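# Lift the glass lid off the pot, set it aside

## Task

Remove the glass lid from the steel pot and place it on the table next to the pot, not overlapping it, lying flat with its knob pointing up. Everything else should stay roughly where it was, and at the end neither hand may be in contact with any loose object.

## Robot and tools

ROBOT. Two arms: left_arm with a five-finger left hand and right_arm with a right hand, each the mirror image of the other. Base positions in the scene frame are left_arm (+0.027, +0.321, +0.004) m and right_arm (-0.033, -0.285, +0.024) m, both turned only slightly about z. Behind them stands a fixed camera mast.

FRAMES. The scene frame has its origin at table-top height, halfway between the nominal bases. +z is up, +x points out over the table, and +y points toward left_arm. Image left and right do not match these names. Fixed cameras and the table use the scene frame. Everything reported for a hand (position, orientation, Hand target, velocities, wrist-camera poses) uses that arm's own base frame. Every offset you send is taken along that arm's base axes.

HAND POINT. Each arm is steered by a point about 5 cm in front of the palm. Its +z runs along the straightened fingers, +y comes out of the palm, and +x crosses the palm. On the right hand +x points away from the thumb; on the left hand it points toward it. Straight fingers extend 6 to 7 cm past the point and lie about 6 cm behind it along -y. A wrist bracket on the little-finger side sticks out and can strike things. With the thumb swung in front of the palm, the hand can close on objects 3.5 to 6.5 cm thick, or on a handle as thin as about 2.5 cm.

ROW LAYOUT. Every action row is one flat list of 28 numbers covering both arms, each in [-1, 1]. The order is:
- left arm pose offsets: dx, dy, dz, rx, ry, rz
- left hand motor targets: little, ring, middle, index, thumb_bend, thumb_turn
- left force_limit, then left speed
- the same fourteen values again for the right arm.

POSE NUMBERS. These are offsets, not poses. They count from the arm's Hand target as it stood when the action or move began, along that arm's base axes. A value of 1.0 equals 0.6 m or 180 degrees. rx, ry, rz together form one rotation vector, applied about the Hand target's position. Each row of an action measures from the same starting target, not from the row before it. Sending six zeros re-requests the current Hand target, which also ends a press.

HAND NUMBERS. The six motor values are absolute targets. For the fingers, +1 is straight and -1 is curled. For thumb_bend, +1 is straight and -1 is fully bent. For thumb_turn, +1 places the thumb beside the palm and -1 swings it in front, opposite the fingers. force_limit runs linearly from about 0 N at -1 to 10 N at +1; the thumb motors reach 15 N at +1. speed rises from near zero at -1 to full speed at +0.48 and stays full above that. No value means 'unchanged'. To keep a hand as it is, resend the eight hand numbers of its last executed row. If no row has run for that hand yet in the scene, send its hand_measured followed by hand_force_limit and hand_speed.

TOOLS.
- execute_actions(actions, cameras): actions is a list of actions. Each action is up to 15 rows, each row one 1/30 s step; a shorter action repeats its last row until all 15 steps are used. Images come back only if actions is empty or cameras names some cameras.
- move(target, speed, blend, blocking, cameras): target is one 28-number row, or up to 15 such rows. Every row's offsets count from the same starting Hand targets. speed is in m/s, from 0.002 to 4.3 (default 0.25); turning is capped at twice that value in rad/s. Give one speed, or one per target. blend is in metres and rounds corners between listed targets; the default 0 stops at each target. blocking=false returns after about 0.5 s while the motion continues. The whole move is limited to 10 s. Paths are straight, do not avoid obstacles or the other arm, and both arms finish together. The result adds a 'move:' line giving the ending (done, off_target, moving, held, fault) and any limits that acted. paced means the pose was clipped; held means a check withheld steps.
- wait(seconds 0 to 10, cameras): both arms hold their last command, and any running move continues.
- stop(cameras): brakes the running move.
- zoom_image(camera, region=[x0, y0, x1, y1]): region is in pixels from the image's top-left corner, at most 504 by 504, taken from the newest image of that camera.
- show_instructions(): displays the scene's reference pages.
- finished_scene(scene): ends scene 1, 2 or 3 and cannot be undone.

CAMERAS. All are 672x504: cam_head_left, cam_head_right, cam_high, cam_low, cam_left_wrist, cam_right_wrist. Use ["all"] for every camera and [] for none.

RESULTS. Each result reports per arm:
- end_effector_position (m) and end_effector_quat_wxyz
- Hand target, the base for your next offsets
- joint positions, velocities and torques
- hand_measured, hand_stopped_by (moving, target, force, stalled, fault) and hand_load_n. These three use the same six-motor order as a row.
hand_load_n is positive when the finger is being pushed open. If it falls to about 0 during a hold, the grip has been lost.

BEHAVIOUR AND CAUTIONS.
- Each step, commanded orientation is limited to within 40 degrees of the measured one, so one action may fall short.
- Hands often rest 1 to 3 cm (occasionally 5) below the commanded pose. This does not mean a collision.
- A blocked arm keeps pushing until you command it back.
- Keep paths away from an arm's own base.
- Keep the two arms from pressing on or hitting each other, including one hand squeezing the other's fingers.
- Close slowly (speed at or below -0.94) for a gentle grip.
- Don't release a moving object, drop anything, slam or push hard, or knock anything off the table; an item left off the table fails the task.
- Holding loads or straining stretched arms heats the motors. A MOTOR HOT line is a warning; an over-temperature fault drops the arm for 30 s or more.
- A loose object may occasionally get a brief push from outside.
- Joint ranges (rad): waist ±2.880, shoulder 0 to 3.142, elbow 0 to 3.019, wrist pitch -1.693 to 1.571, wrist yaw ±1.571, wrist roll ±2.094.

Each tool is called after "Emit:" in YAML: its name, and indented under it one key for each argument.

Reference images:

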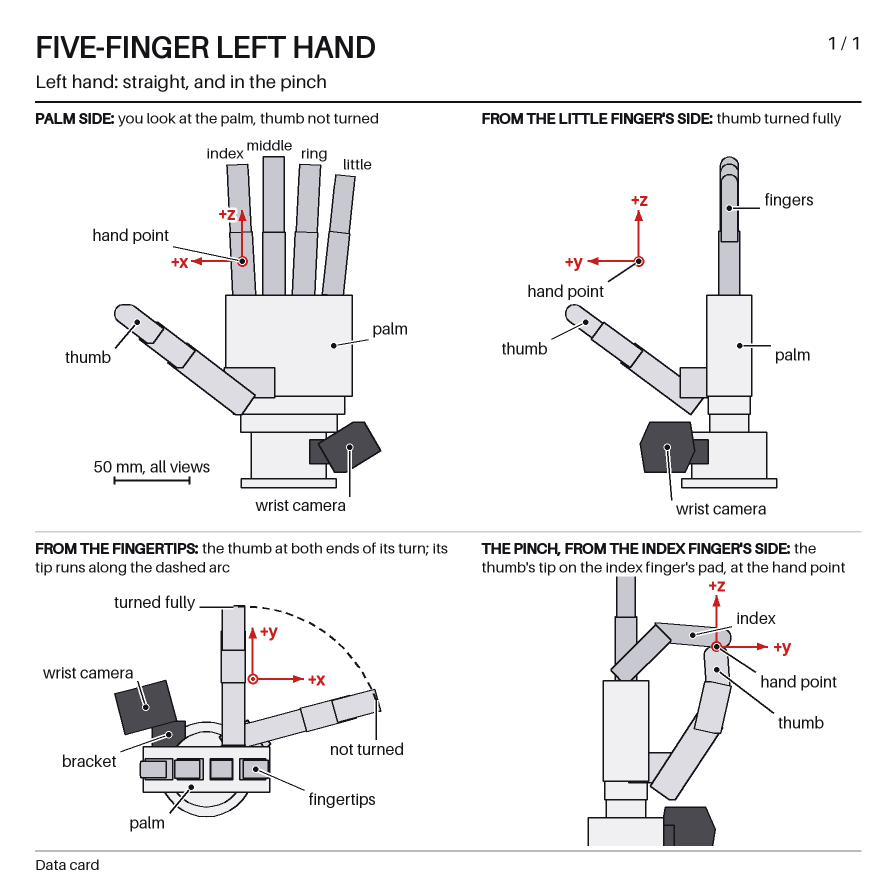

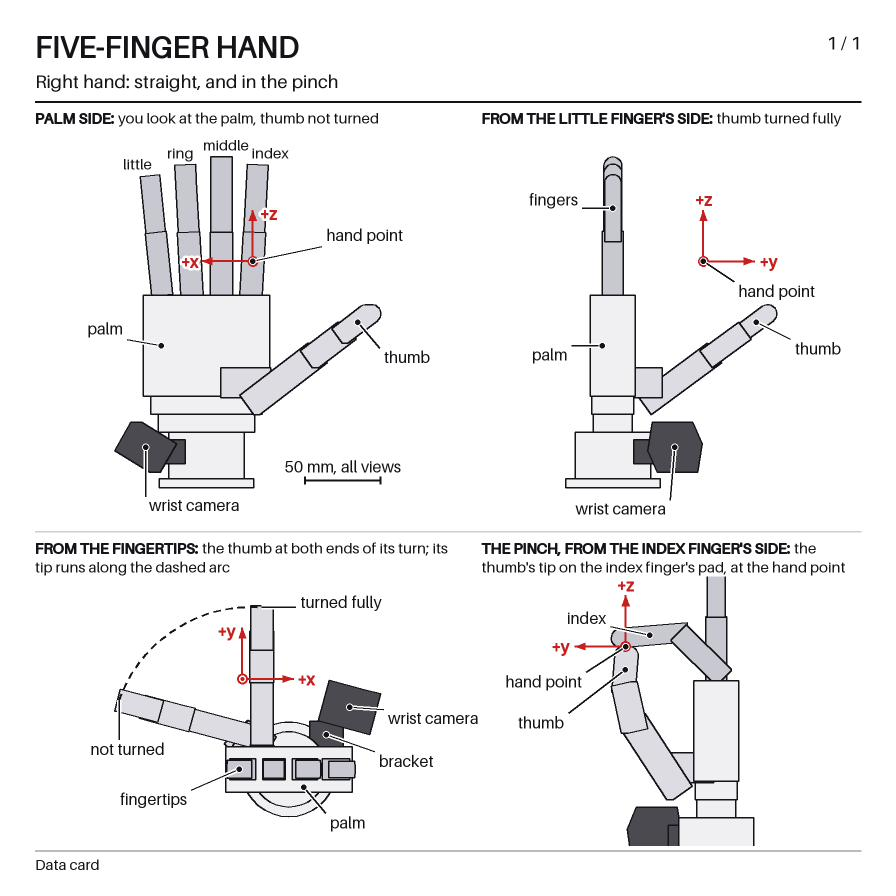

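## Session

Emit:
execute_actions:
  actions: []

Scene clock: 0.00 s.
left_arm: end_effector_position=(+0.4263, -0.2465, +0.3822) hand_measured=(+1.000, +1.000, +1.000, +1.000, +1.000, +1.000) hand_load_n=(+0.0, +0.0, +0.0, +0.0, +0.0, +0.0) hand_stopped_by=(target, target, target, target, target, target) hand_force_limit=0.00 hand_speed=-0.80 end_effector_quat_wxyz=(-0.200, +0.768, -0.546, +0.270) | right_arm: end_effector_position=(-0.0170, +0.2770, +0.0888) hand_measured=(+1.000, +1.000, +1.000, +1.000, +1.000, +1.000) hand_load_n=(+0.0, +0.0, +0.0, +0.0, +0.0, +0.0) hand_stopped_by=(target, target, target, target, target, target) hand_force_limit=0.00 hand_speed=-0.80 end_effector_quat_wxyz=(+0.126, +0.860, +0.495, +0.012)
Joint positions: left_arm=[-0.532 1.3 1.592 -1.255 -0.339 -0.76] | right_arm=[1.785 1.496 1.001 -1.309 0.098 -0.819]
Joint velocities: within noise
Joint torques (N m): no reading
Heat: left arm: hottest shoulder 35 °C; right arm: hottest wrist roll 33 °C.
Hand target: left_arm +0.4291, -0.2481, +0.3970; -0.202, +0.765, -0.541, +0.285 | right_arm -0.0184, +0.2833, +0.0914; +0.120, +0.861, +0.495, +0.014

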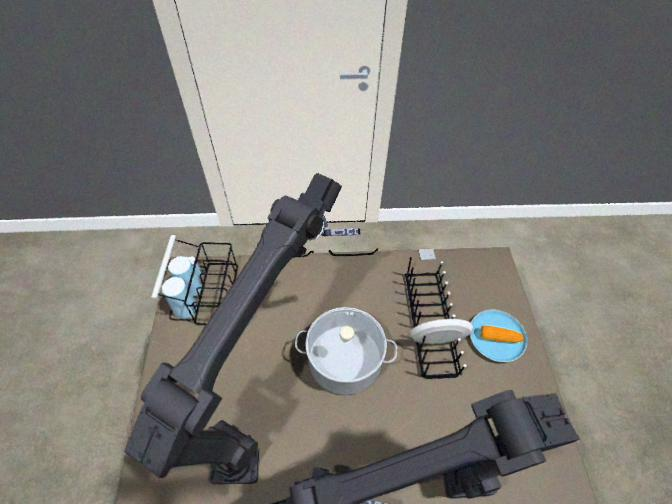

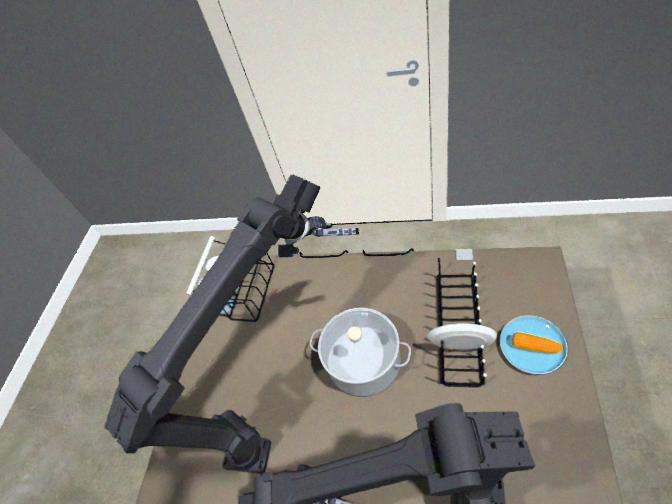

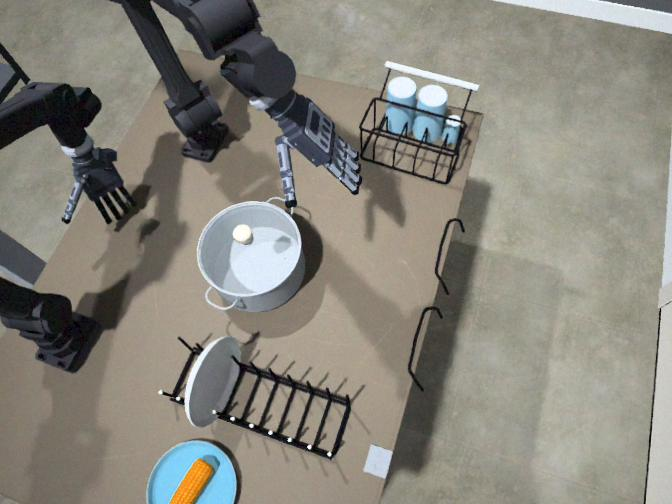

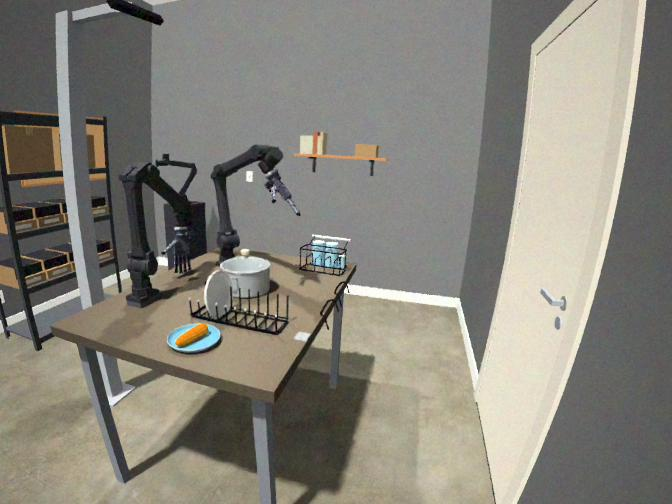

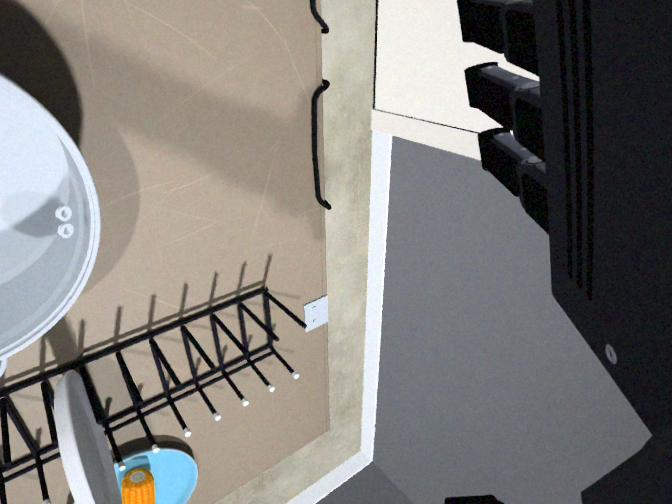

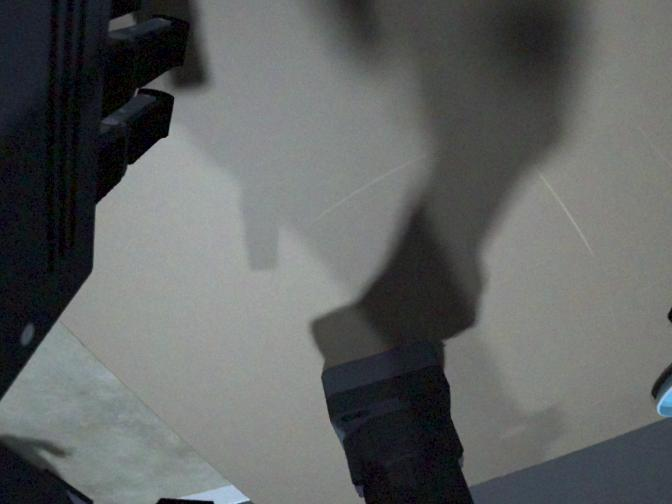

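Emit:
zoom_image:
  camera: "cam_high"
  region: [170, 170, 340, 330]

Emit:
zoom_image:
  camera: "cam_head_left"
  region: [270, 280, 430, 400]

Emit:
zoom_image:
  camera: "cam_head_right"
  region: [280, 280, 440, 400]

Emit:
zoom_image:
  camera: "cam_low"
  region: [190, 230, 300, 320]

Scaled by 2.965 from the camera's 672x504 image, which has a finer 960x720 frame.

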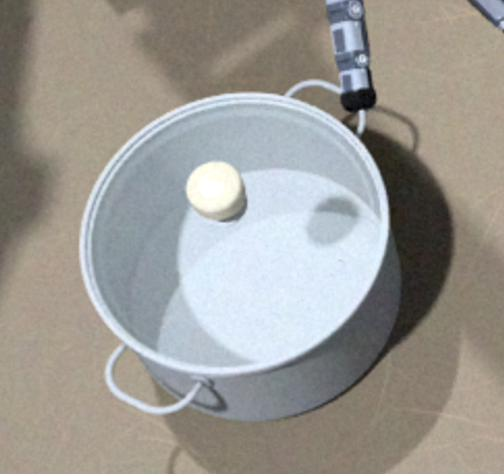

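Scaled by 3.150 from the camera's 672x504 image, which has a finer 960x720 frame.

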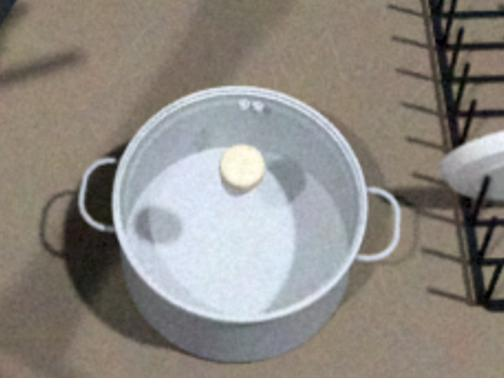

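Scaled by 3.150 from the camera's 672x504 image, which has a finer 960x720 frame.

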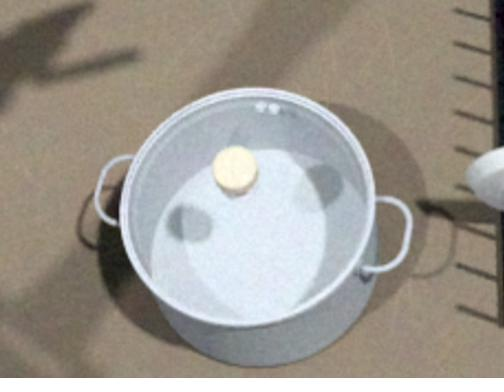

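Scaled by 4.582 from the camera's 672x504 image, which has a finer 960x720 frame.

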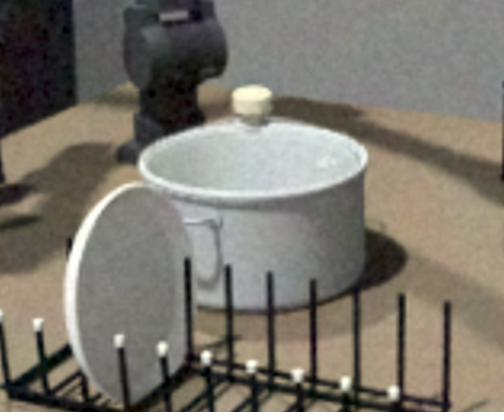

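Emit:
move:
  target: [-0.2533, -0.075, -0.12, 0.0439, -0.1315, -0.2885, -0.9, -0.9, 0.35, 0.35, 0.6, -1, 0, 0.3, 0,0,0,0,0,0, 1,1,1,1,1,1,0,-0.8]
  cameras: ["all"]

Scene clock: 119.87 s.
left_arm: end_effector_position=(+0.2793, -0.2911, +0.3187) hand_measured=(-0.900, -0.900, +0.350, +0.350, +0.600, -1.000) hand_load_n=(+0.0, +0.0, +0.0, +0.0, +0.0, +0.0) hand_stopped_by=(target, target, target, target, target, target) hand_force_limit=0.00 hand_speed=0.30 end_effector_quat_wxyz=(+0.207, -0.376, +0.788, -0.441) | right_arm: end_effector_position=(-0.0170, +0.2770, +0.0888) hand_measured=(+1.000, +1.000, +1.000, +1.000, +1.000, +1.000) hand_load_n=(+0.0, +0.0, +0.0, +0.0, +0.0, +0.0) hand_stopped_by=(target, target, target, target, target, target) hand_force_limit=0.00 hand_speed=-0.80 end_effector_quat_wxyz=(+0.126, +0.860, +0.495, +0.012)
Joint positions: left_arm=[-0.747 0.858 0.988 -0.684 -0.051 -0.039] | right_arm=[1.785 1.496 1.001 -1.309 0.098 -0.819]
Joint torques (N m): left_arm=[-0.32 -6.24 7.04 2.67 0.14 0.09] | right_arm=[1.14 -9.11 7.25 -0.02 -0.01 0.12]
Heat: left arm: hottest elbow 36 °C; right arm: hottest elbow 37 °C.
Hand target: left_arm +0.2771, -0.2933, +0.3249; +0.210, -0.366, +0.785, -0.453 | right_arm -0.0184, +0.2833, +0.0914; +0.120, +0.861, +0.495, +0.014
Off the commanded pose: left_arm 0.007 m, 2 deg | right_arm 0.007 m, 1 deg.
move: done

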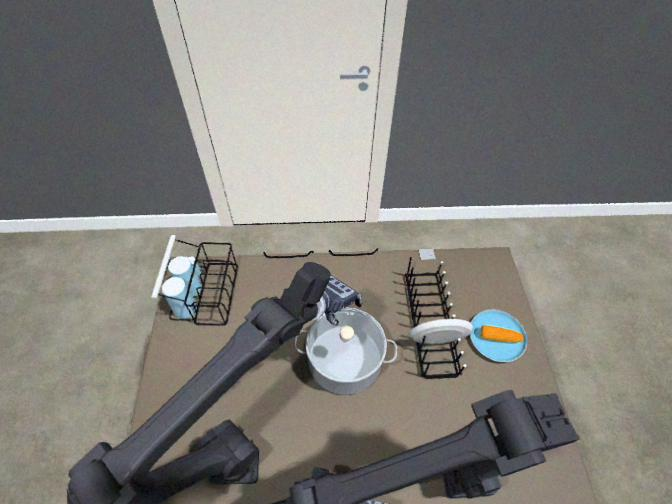

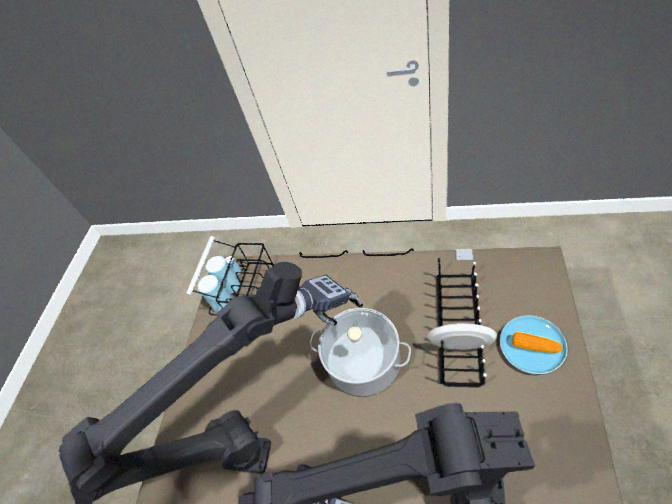

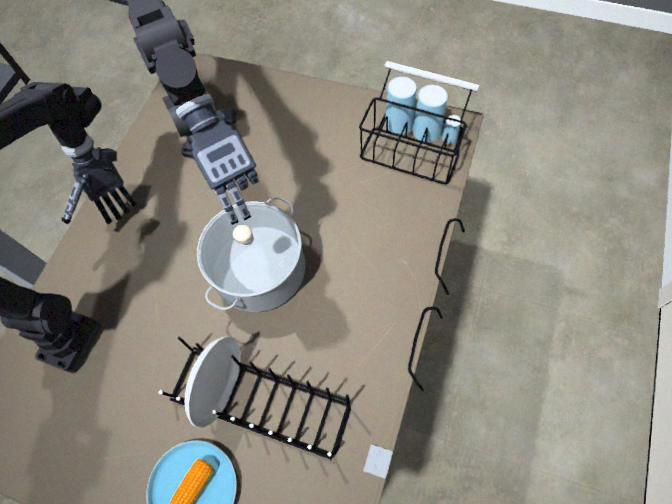

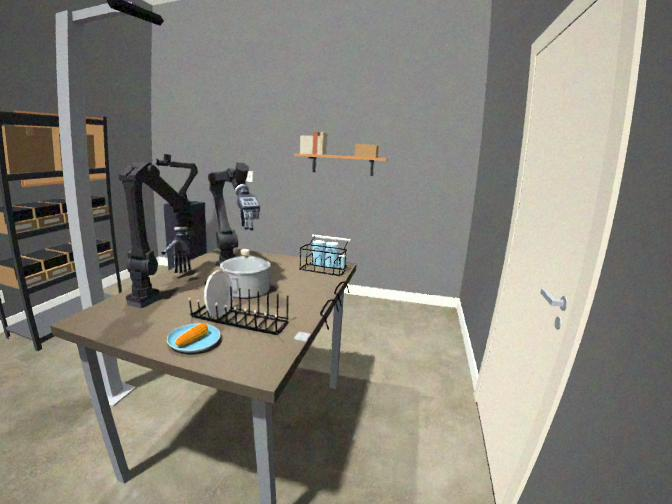

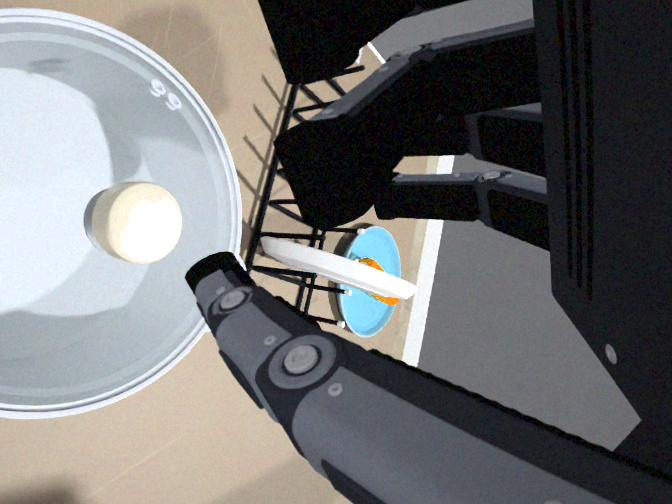

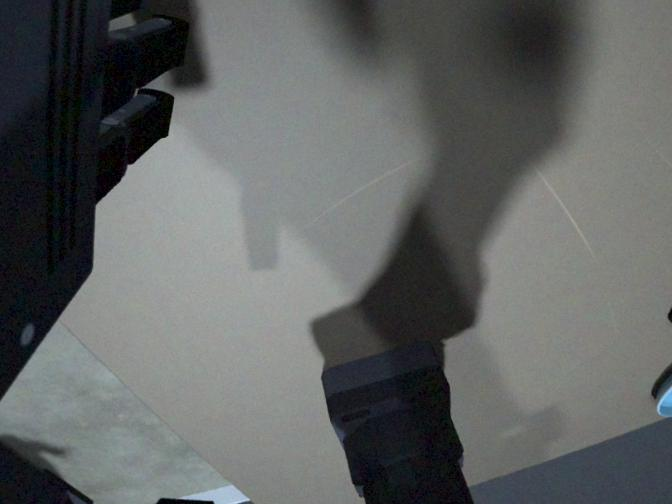

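Emit:
zoom_image:
  camera: "cam_head_left"
  region: [290, 260, 410, 350]

Emit:
zoom_image:
  camera: "cam_high"
  region: [180, 150, 300, 260]

Emit:
zoom_image:
  camera: "cam_low"
  region: [190, 170, 310, 300]

Scaled by 4.200 from the camera's 672x504 image, which has a finer 960x720 frame.

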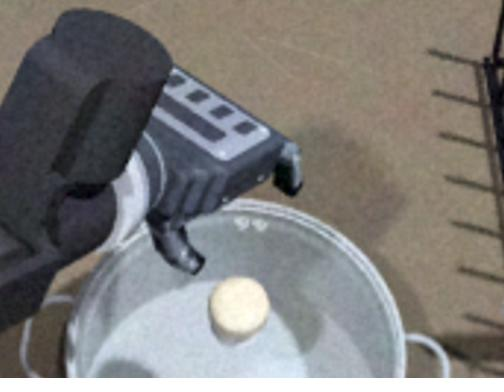

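Scaled by 4.200 from the camera's 672x504 image, which has a finer 960x720 frame.

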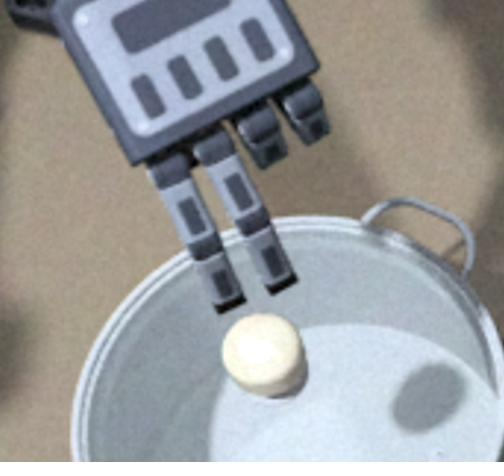

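Scaled by 3.877 from the camera's 672x504 image, which has a finer 960x720 frame.

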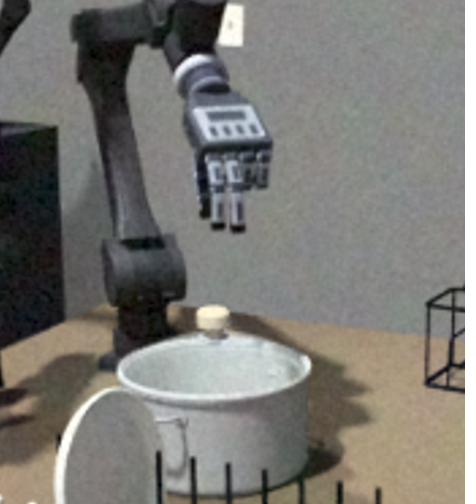

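Emit:
move:
  target: [-0.006, -0.006, -0.1417, 0, 0, 0, -0.9, -0.9, 0.35, 0.35, 0.6, -1, 0, 0.3, 0,0,0,0,0,0, 1,1,1,1,1,1,0,-0.8]
  cameras: ["all"]

Emit:
zoom_image:
  camera: "cam_head_left"
  region: [290, 270, 410, 360]

Emit:
zoom_image:
  camera: "cam_high"
  region: [190, 170, 310, 270]

Emit:
zoom_image:
  camera: "cam_low"
  region: [200, 200, 300, 300]

Scene clock: 148.00 s.
left_arm: end_effector_position=(+0.2744, -0.2933, +0.2363) hand_measured=(-0.900, -0.900, +0.350, +0.350, +0.600, -1.000) hand_load_n=(+0.0, +0.0, +0.0, +0.0, +0.0, +0.0) hand_stopped_by=(target, target, target, target, target, target) hand_force_limit=0.00 hand_speed=0.30 end_effector_quat_wxyz=(+0.208, -0.371, +0.789, -0.444) | right_arm: end_effector_position=(-0.0170, +0.2770, +0.0888) hand_measured=(+1.000, +1.000, +1.000, +1.000, +1.000, +1.000) hand_load_n=(+0.0, +0.0, +0.0, +0.0, +0.0, +0.5) hand_stopped_by=(target, target, target, target, target, target) hand_force_limit=0.00 hand_speed=-0.80 end_effector_quat_wxyz=(+0.126, +0.860, +0.495, +0.012)
Joint positions: left_arm=[-0.765 0.843 0.761 -0.466 -0.062 -0.038] | right_arm=[1.785 1.496 1.001 -1.309 0.098 -0.819]
Joint torques (N m): left_arm=[-0.26 -5.3 7.01 2.7 -0.14 -0.03] | right_arm=[1.14 -9.11 7.27 -0.01 -0.01 0.12]
Heat: left arm: hottest elbow 35 °C; right arm: hottest elbow 38 °C.
Hand target: left_arm +0.2735, -0.2968, +0.2399; +0.211, -0.366, +0.785, -0.453 | right_arm -0.0184, +0.2833, +0.0914; +0.120, +0.861, +0.495, +0.014
Off the commanded pose: left_arm 0.005 m, 1 deg | right_arm 0.007 m, 1 deg.
move: done

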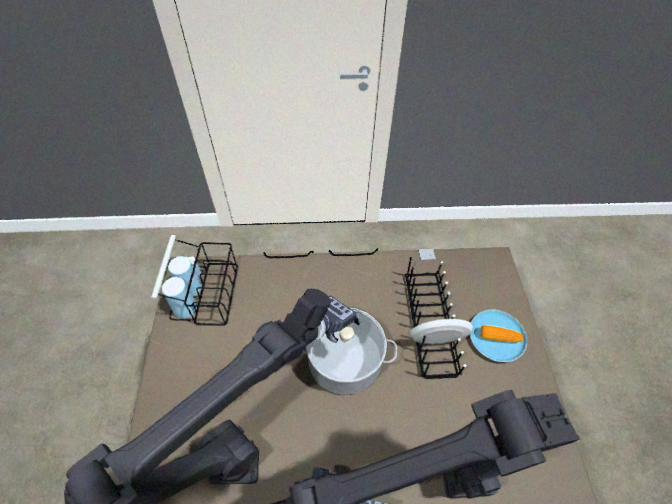

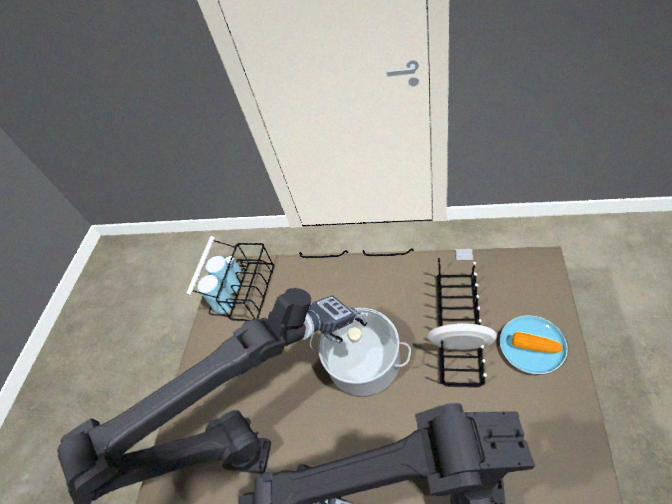

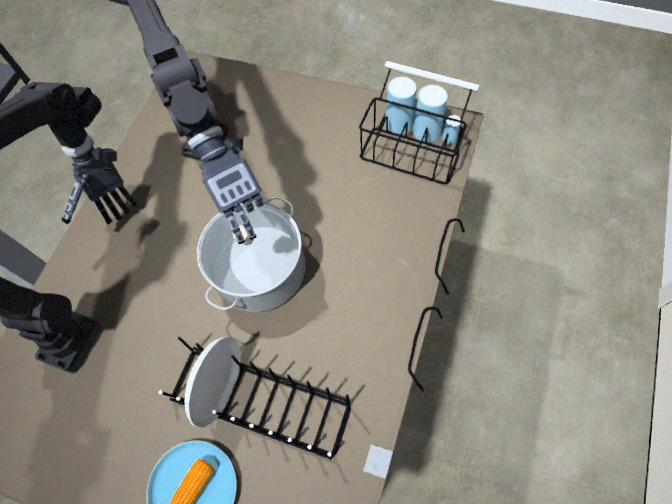

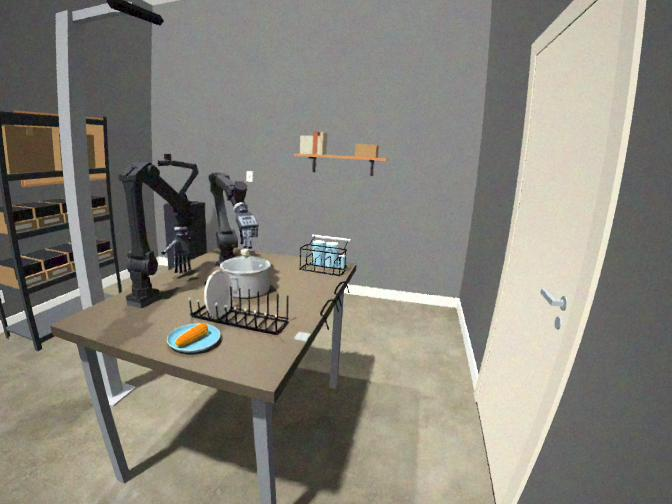

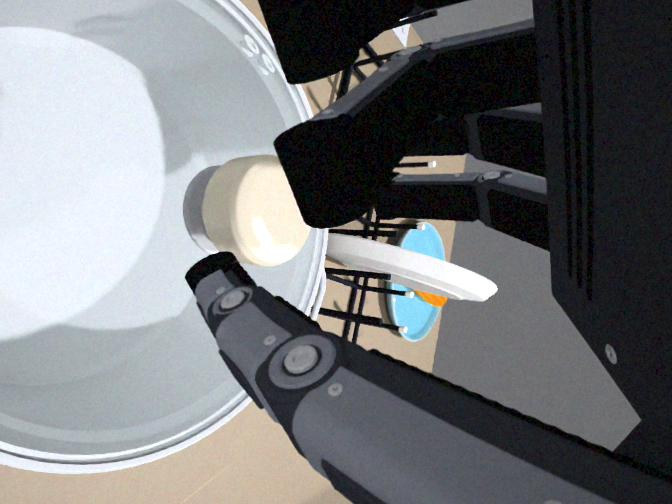

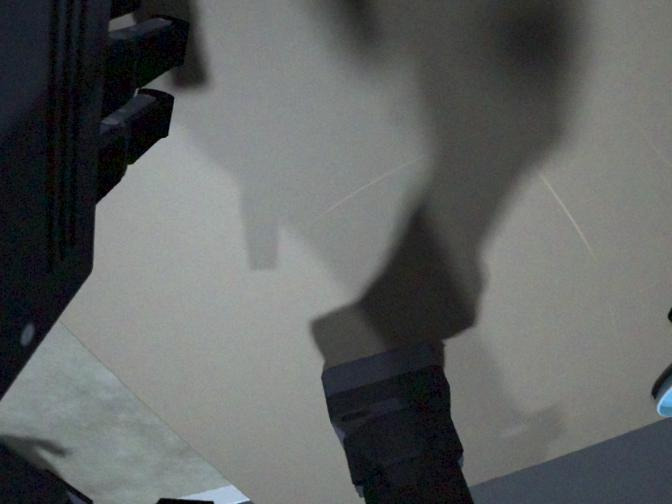

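Scaled by 4.200 from the camera's 672x504 image, which has a finer 960x720 frame.

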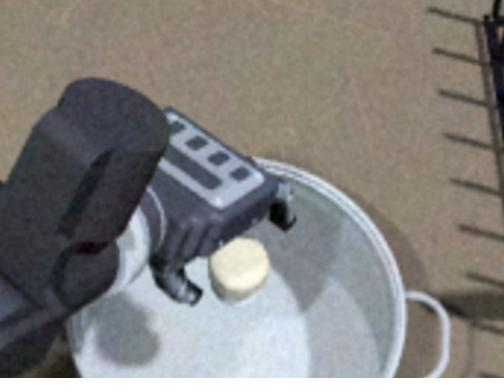

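Scaled by 4.200 from the camera's 672x504 image, which has a finer 960x720 frame.

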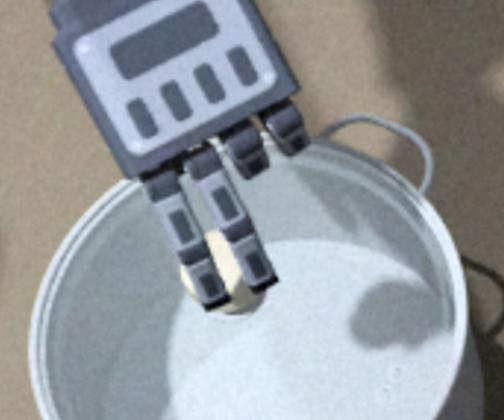

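Scaled by 5.040 from the camera's 672x504 image, which has a finer 960x720 frame.

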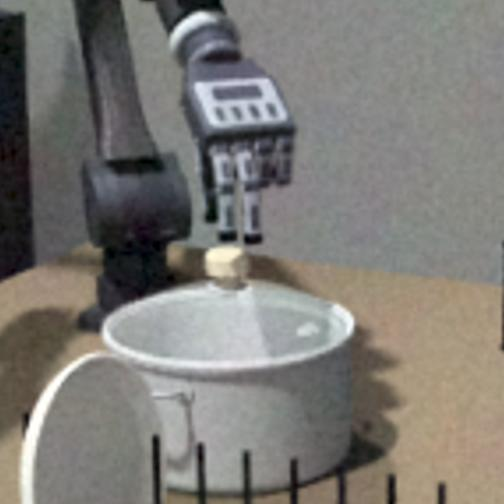

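Emit:
move:
  target: [0.010, -0.002, -0.048, 0, 0, 0, -0.9, -0.9, 0.35, 0.35, 0.6, -1, 0, 0.3, 0,0,0,0,0,0, 1,1,1,1,1,1,0,-0.8]
  cameras: ["cam_head_left","cam_high","cam_low","cam_left_wrist"]
  speed: 0.08

Emit:
zoom_image:
  camera: "cam_head_left"
  region: [290, 280, 410, 370]

Emit:
zoom_image:
  camera: "cam_high"
  region: [190, 180, 310, 280]

Emit:
zoom_image:
  camera: "cam_low"
  region: [210, 220, 290, 300]

Scene clock: 173.13 s.
left_arm: end_effector_position=(+0.2763, -0.2962, +0.2141) hand_measured=(-0.900, -0.900, +0.350, +0.350, +0.600, -1.000) hand_load_n=(+0.0, +0.0, +0.0, +0.0, +0.0, +0.0) hand_stopped_by=(target, target, target, target, target, target) hand_force_limit=0.00 hand_speed=0.30 end_effector_quat_wxyz=(+0.209, -0.368, +0.785, -0.452) | right_arm: end_effector_position=(-0.0170, +0.2770, +0.0888) hand_measured=(+1.000, +1.000, +1.000, +1.000, +1.000, +1.000) hand_load_n=(+0.0, +0.0, +0.0, +0.0, +0.0, +0.0) hand_stopped_by=(target, target, target, target, target, target) hand_force_limit=0.00 hand_speed=-0.80 end_effector_quat_wxyz=(+0.126, +0.860, +0.495, +0.012)
Joint positions: left_arm=[-0.765 0.853 0.698 -0.374 -0.057 -0.038] | right_arm=[1.785 1.496 1.001 -1.309 0.098 -0.819]
Joint torques (N m): left_arm=[0.5 -3.78 7.01 2.52 0.15 0.03] | right_arm=[1.14 -9.11 7.25 -0.01 -0.01 0.12]
Heat: left arm: hottest shoulder 34 °C; right arm: hottest elbow 38 °C.
Hand target: left_arm +0.2796, -0.2980, +0.2112; +0.211, -0.366, +0.785, -0.453 | right_arm -0.0184, +0.2833, +0.0914; +0.120, +0.861, +0.495, +0.014
Off the commanded pose: left_arm 0.005 m, 0 deg | right_arm 0.007 m, 1 deg.
move: done
Images, in order (width x height): cam_head_left 672x504, cam_high 672x504, cam_low 672x504, cam_left_wrist 672x504.

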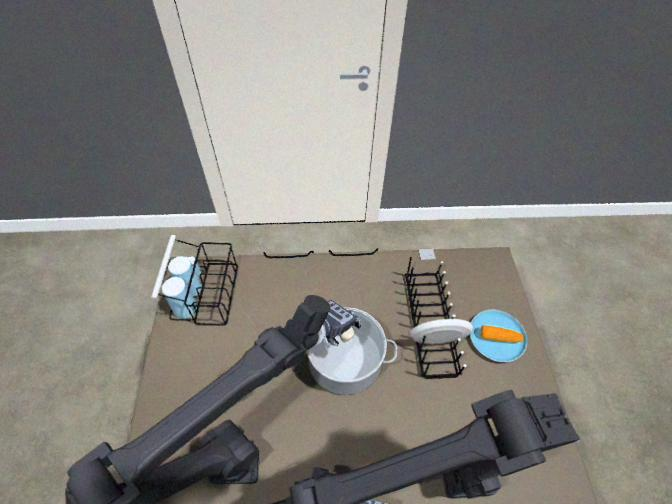

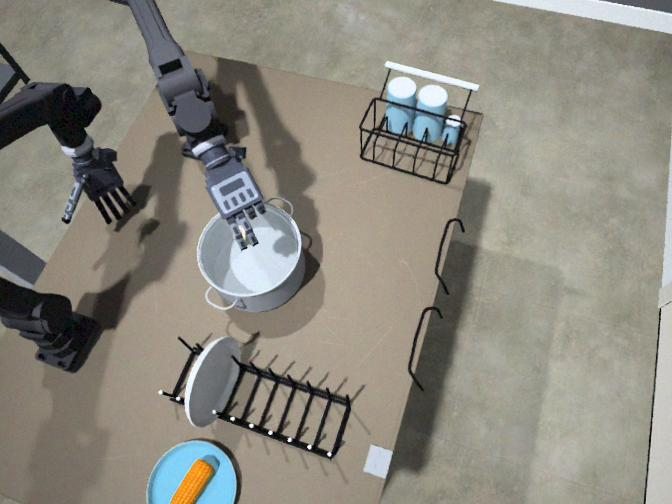

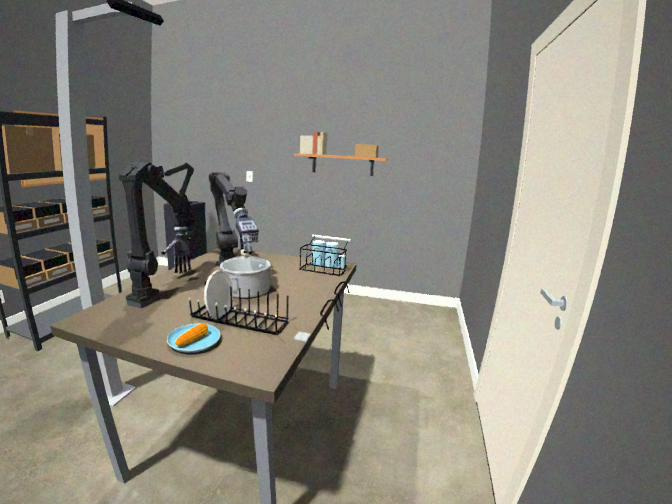

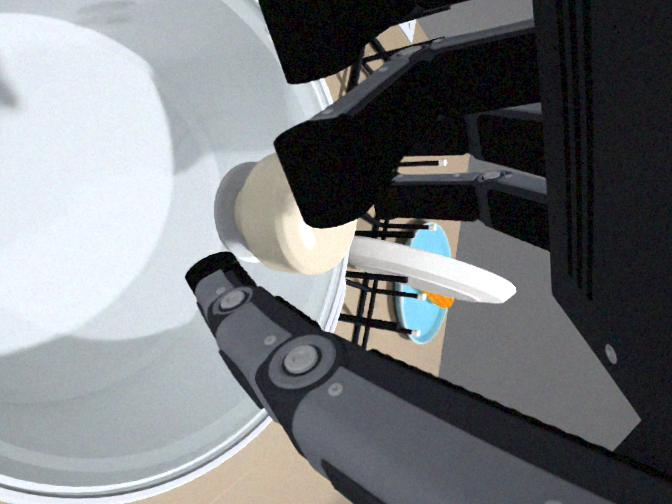

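Scaled by 4.200 from the camera's 672x504 image, which has a finer 960x720 frame.

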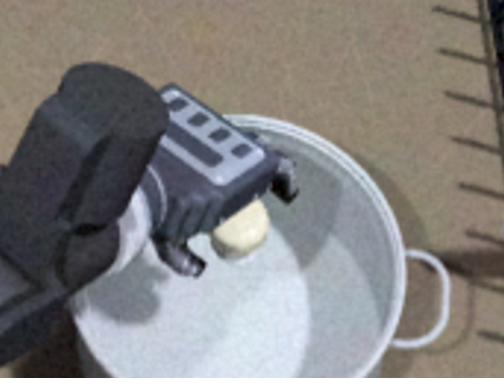

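Scaled by 4.200 from the camera's 672x504 image, which has a finer 960x720 frame.

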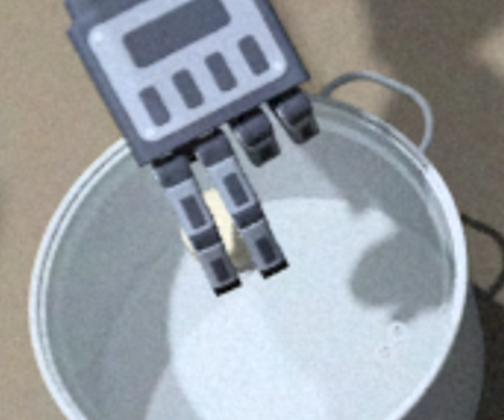

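Scaled by 6.300 from the camera's 672x504 image, which has a finer 960x720 frame.

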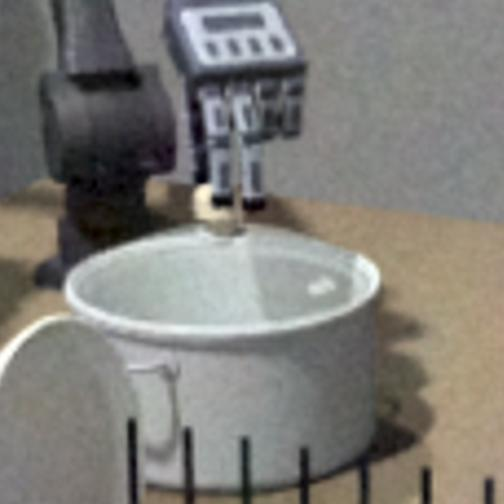

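Emit:
move:
  target: [0.0025, -0.0035, -0.025, 0, 0, 0, -0.9, -0.9, 0.35, 0.35, 0.6, -1, 0, 0.3, 0,0,0,0,0,0, 1,1,1,1,1,1,0,-0.8]
  cameras: ["cam_head_left","cam_high","cam_low","cam_left_wrist"]
  speed: 0.05

Emit:
zoom_image:
  camera: "cam_head_left"
  region: [290, 280, 410, 370]

Emit:
zoom_image:
  camera: "cam_high"
  region: [190, 180, 310, 280]

Emit:
zoom_image:
  camera: "cam_low"
  region: [210, 220, 290, 300]

Scene clock: 190.23 s.
left_arm: end_effector_position=(+0.2784, -0.2982, +0.1995) hand_measured=(-0.900, -0.900, +0.350, +0.350, +0.600, -1.000) hand_load_n=(+0.0, +0.0, +0.0, +0.0, +0.0, +0.0) hand_stopped_by=(target, target, target, target, target, target) hand_force_limit=0.00 hand_speed=0.30 end_effector_quat_wxyz=(+0.209, -0.368, +0.785, -0.452) | right_arm: end_effector_position=(-0.0170, +0.2770, +0.0888) hand_measured=(+1.000, +1.000, +1.000, +1.000, +1.000, +1.000) hand_load_n=(+0.0, +0.0, +0.0, +0.0, +0.0, +0.0) hand_stopped_by=(target, target, target, target, target, target) hand_force_limit=0.00 hand_speed=-0.80 end_effector_quat_wxyz=(+0.126, +0.860, +0.495, +0.012)
Joint positions: left_arm=[-0.765 0.872 0.667 -0.325 -0.057 -0.038] | right_arm=[1.785 1.496 1.001 -1.309 0.098 -0.819]
Joint torques (N m): left_arm=[0.44 -4.01 6.94 2.61 0.08 0.01] | right_arm=[1.14 -9.11 7.25 -0.02 -0.01 0.12]
Heat: left arm: hottest shoulder 33 °C; right arm: hottest elbow 38 °C.
Hand target: left_arm +0.2811, -0.3001, +0.1963; +0.211, -0.366, +0.785, -0.453 | right_arm -0.0184, +0.2833, +0.0914; +0.120, +0.861, +0.495, +0.014
Off the commanded pose: left_arm 0.005 m, 0 deg | right_arm 0.007 m, 1 deg.
move: done
Images, in order (width x height): cam_head_left 672x504, cam_high 672x504, cam_low 672x504, cam_left_wrist 672x504.

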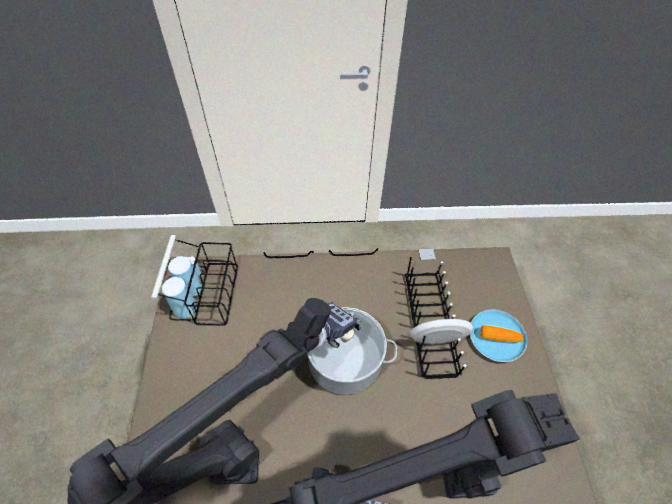

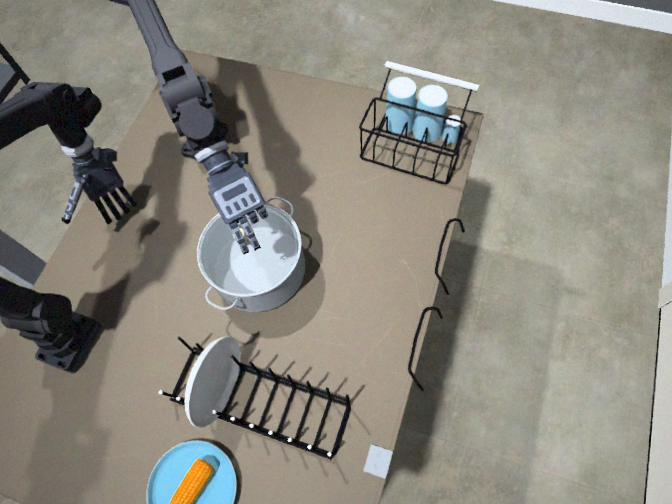

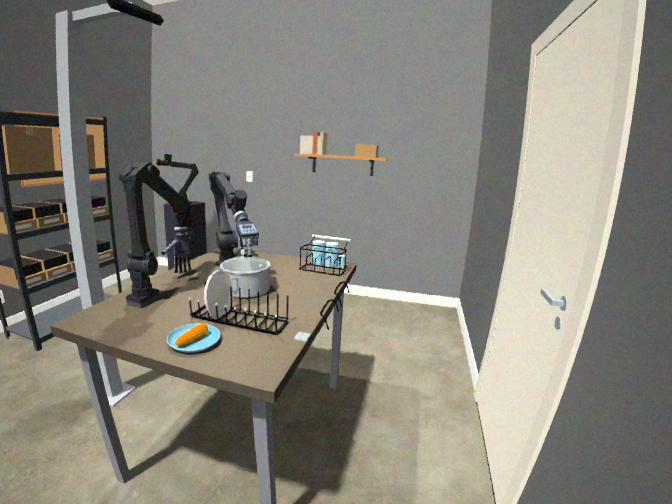

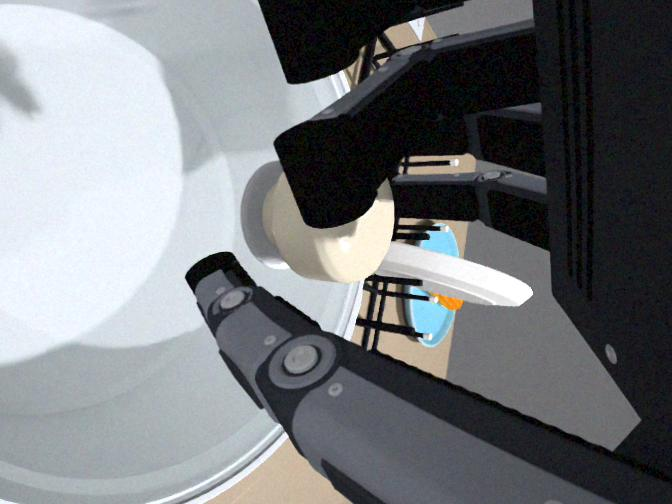

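Scaled by 4.200 from the camera's 672x504 image, which has a finer 960x720 frame.

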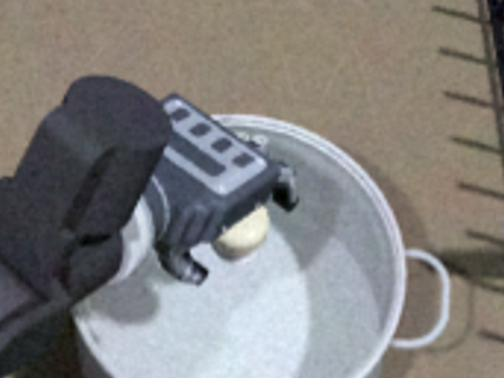

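Scaled by 4.200 from the camera's 672x504 image, which has a finer 960x720 frame.

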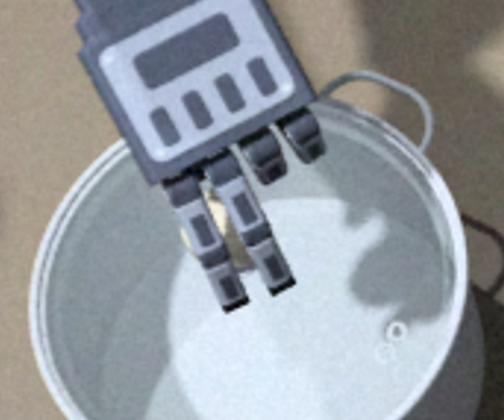

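Scaled by 6.300 from the camera's 672x504 image, which has a finer 960x720 frame.

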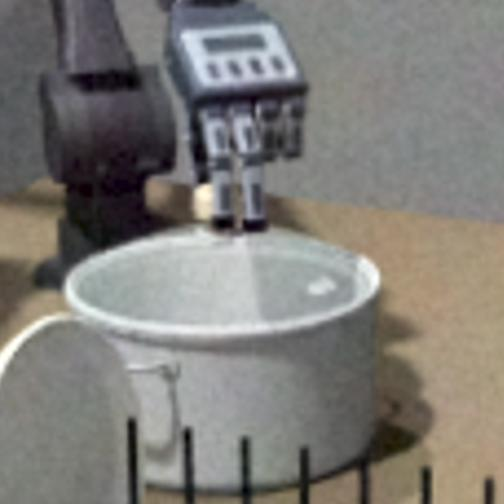

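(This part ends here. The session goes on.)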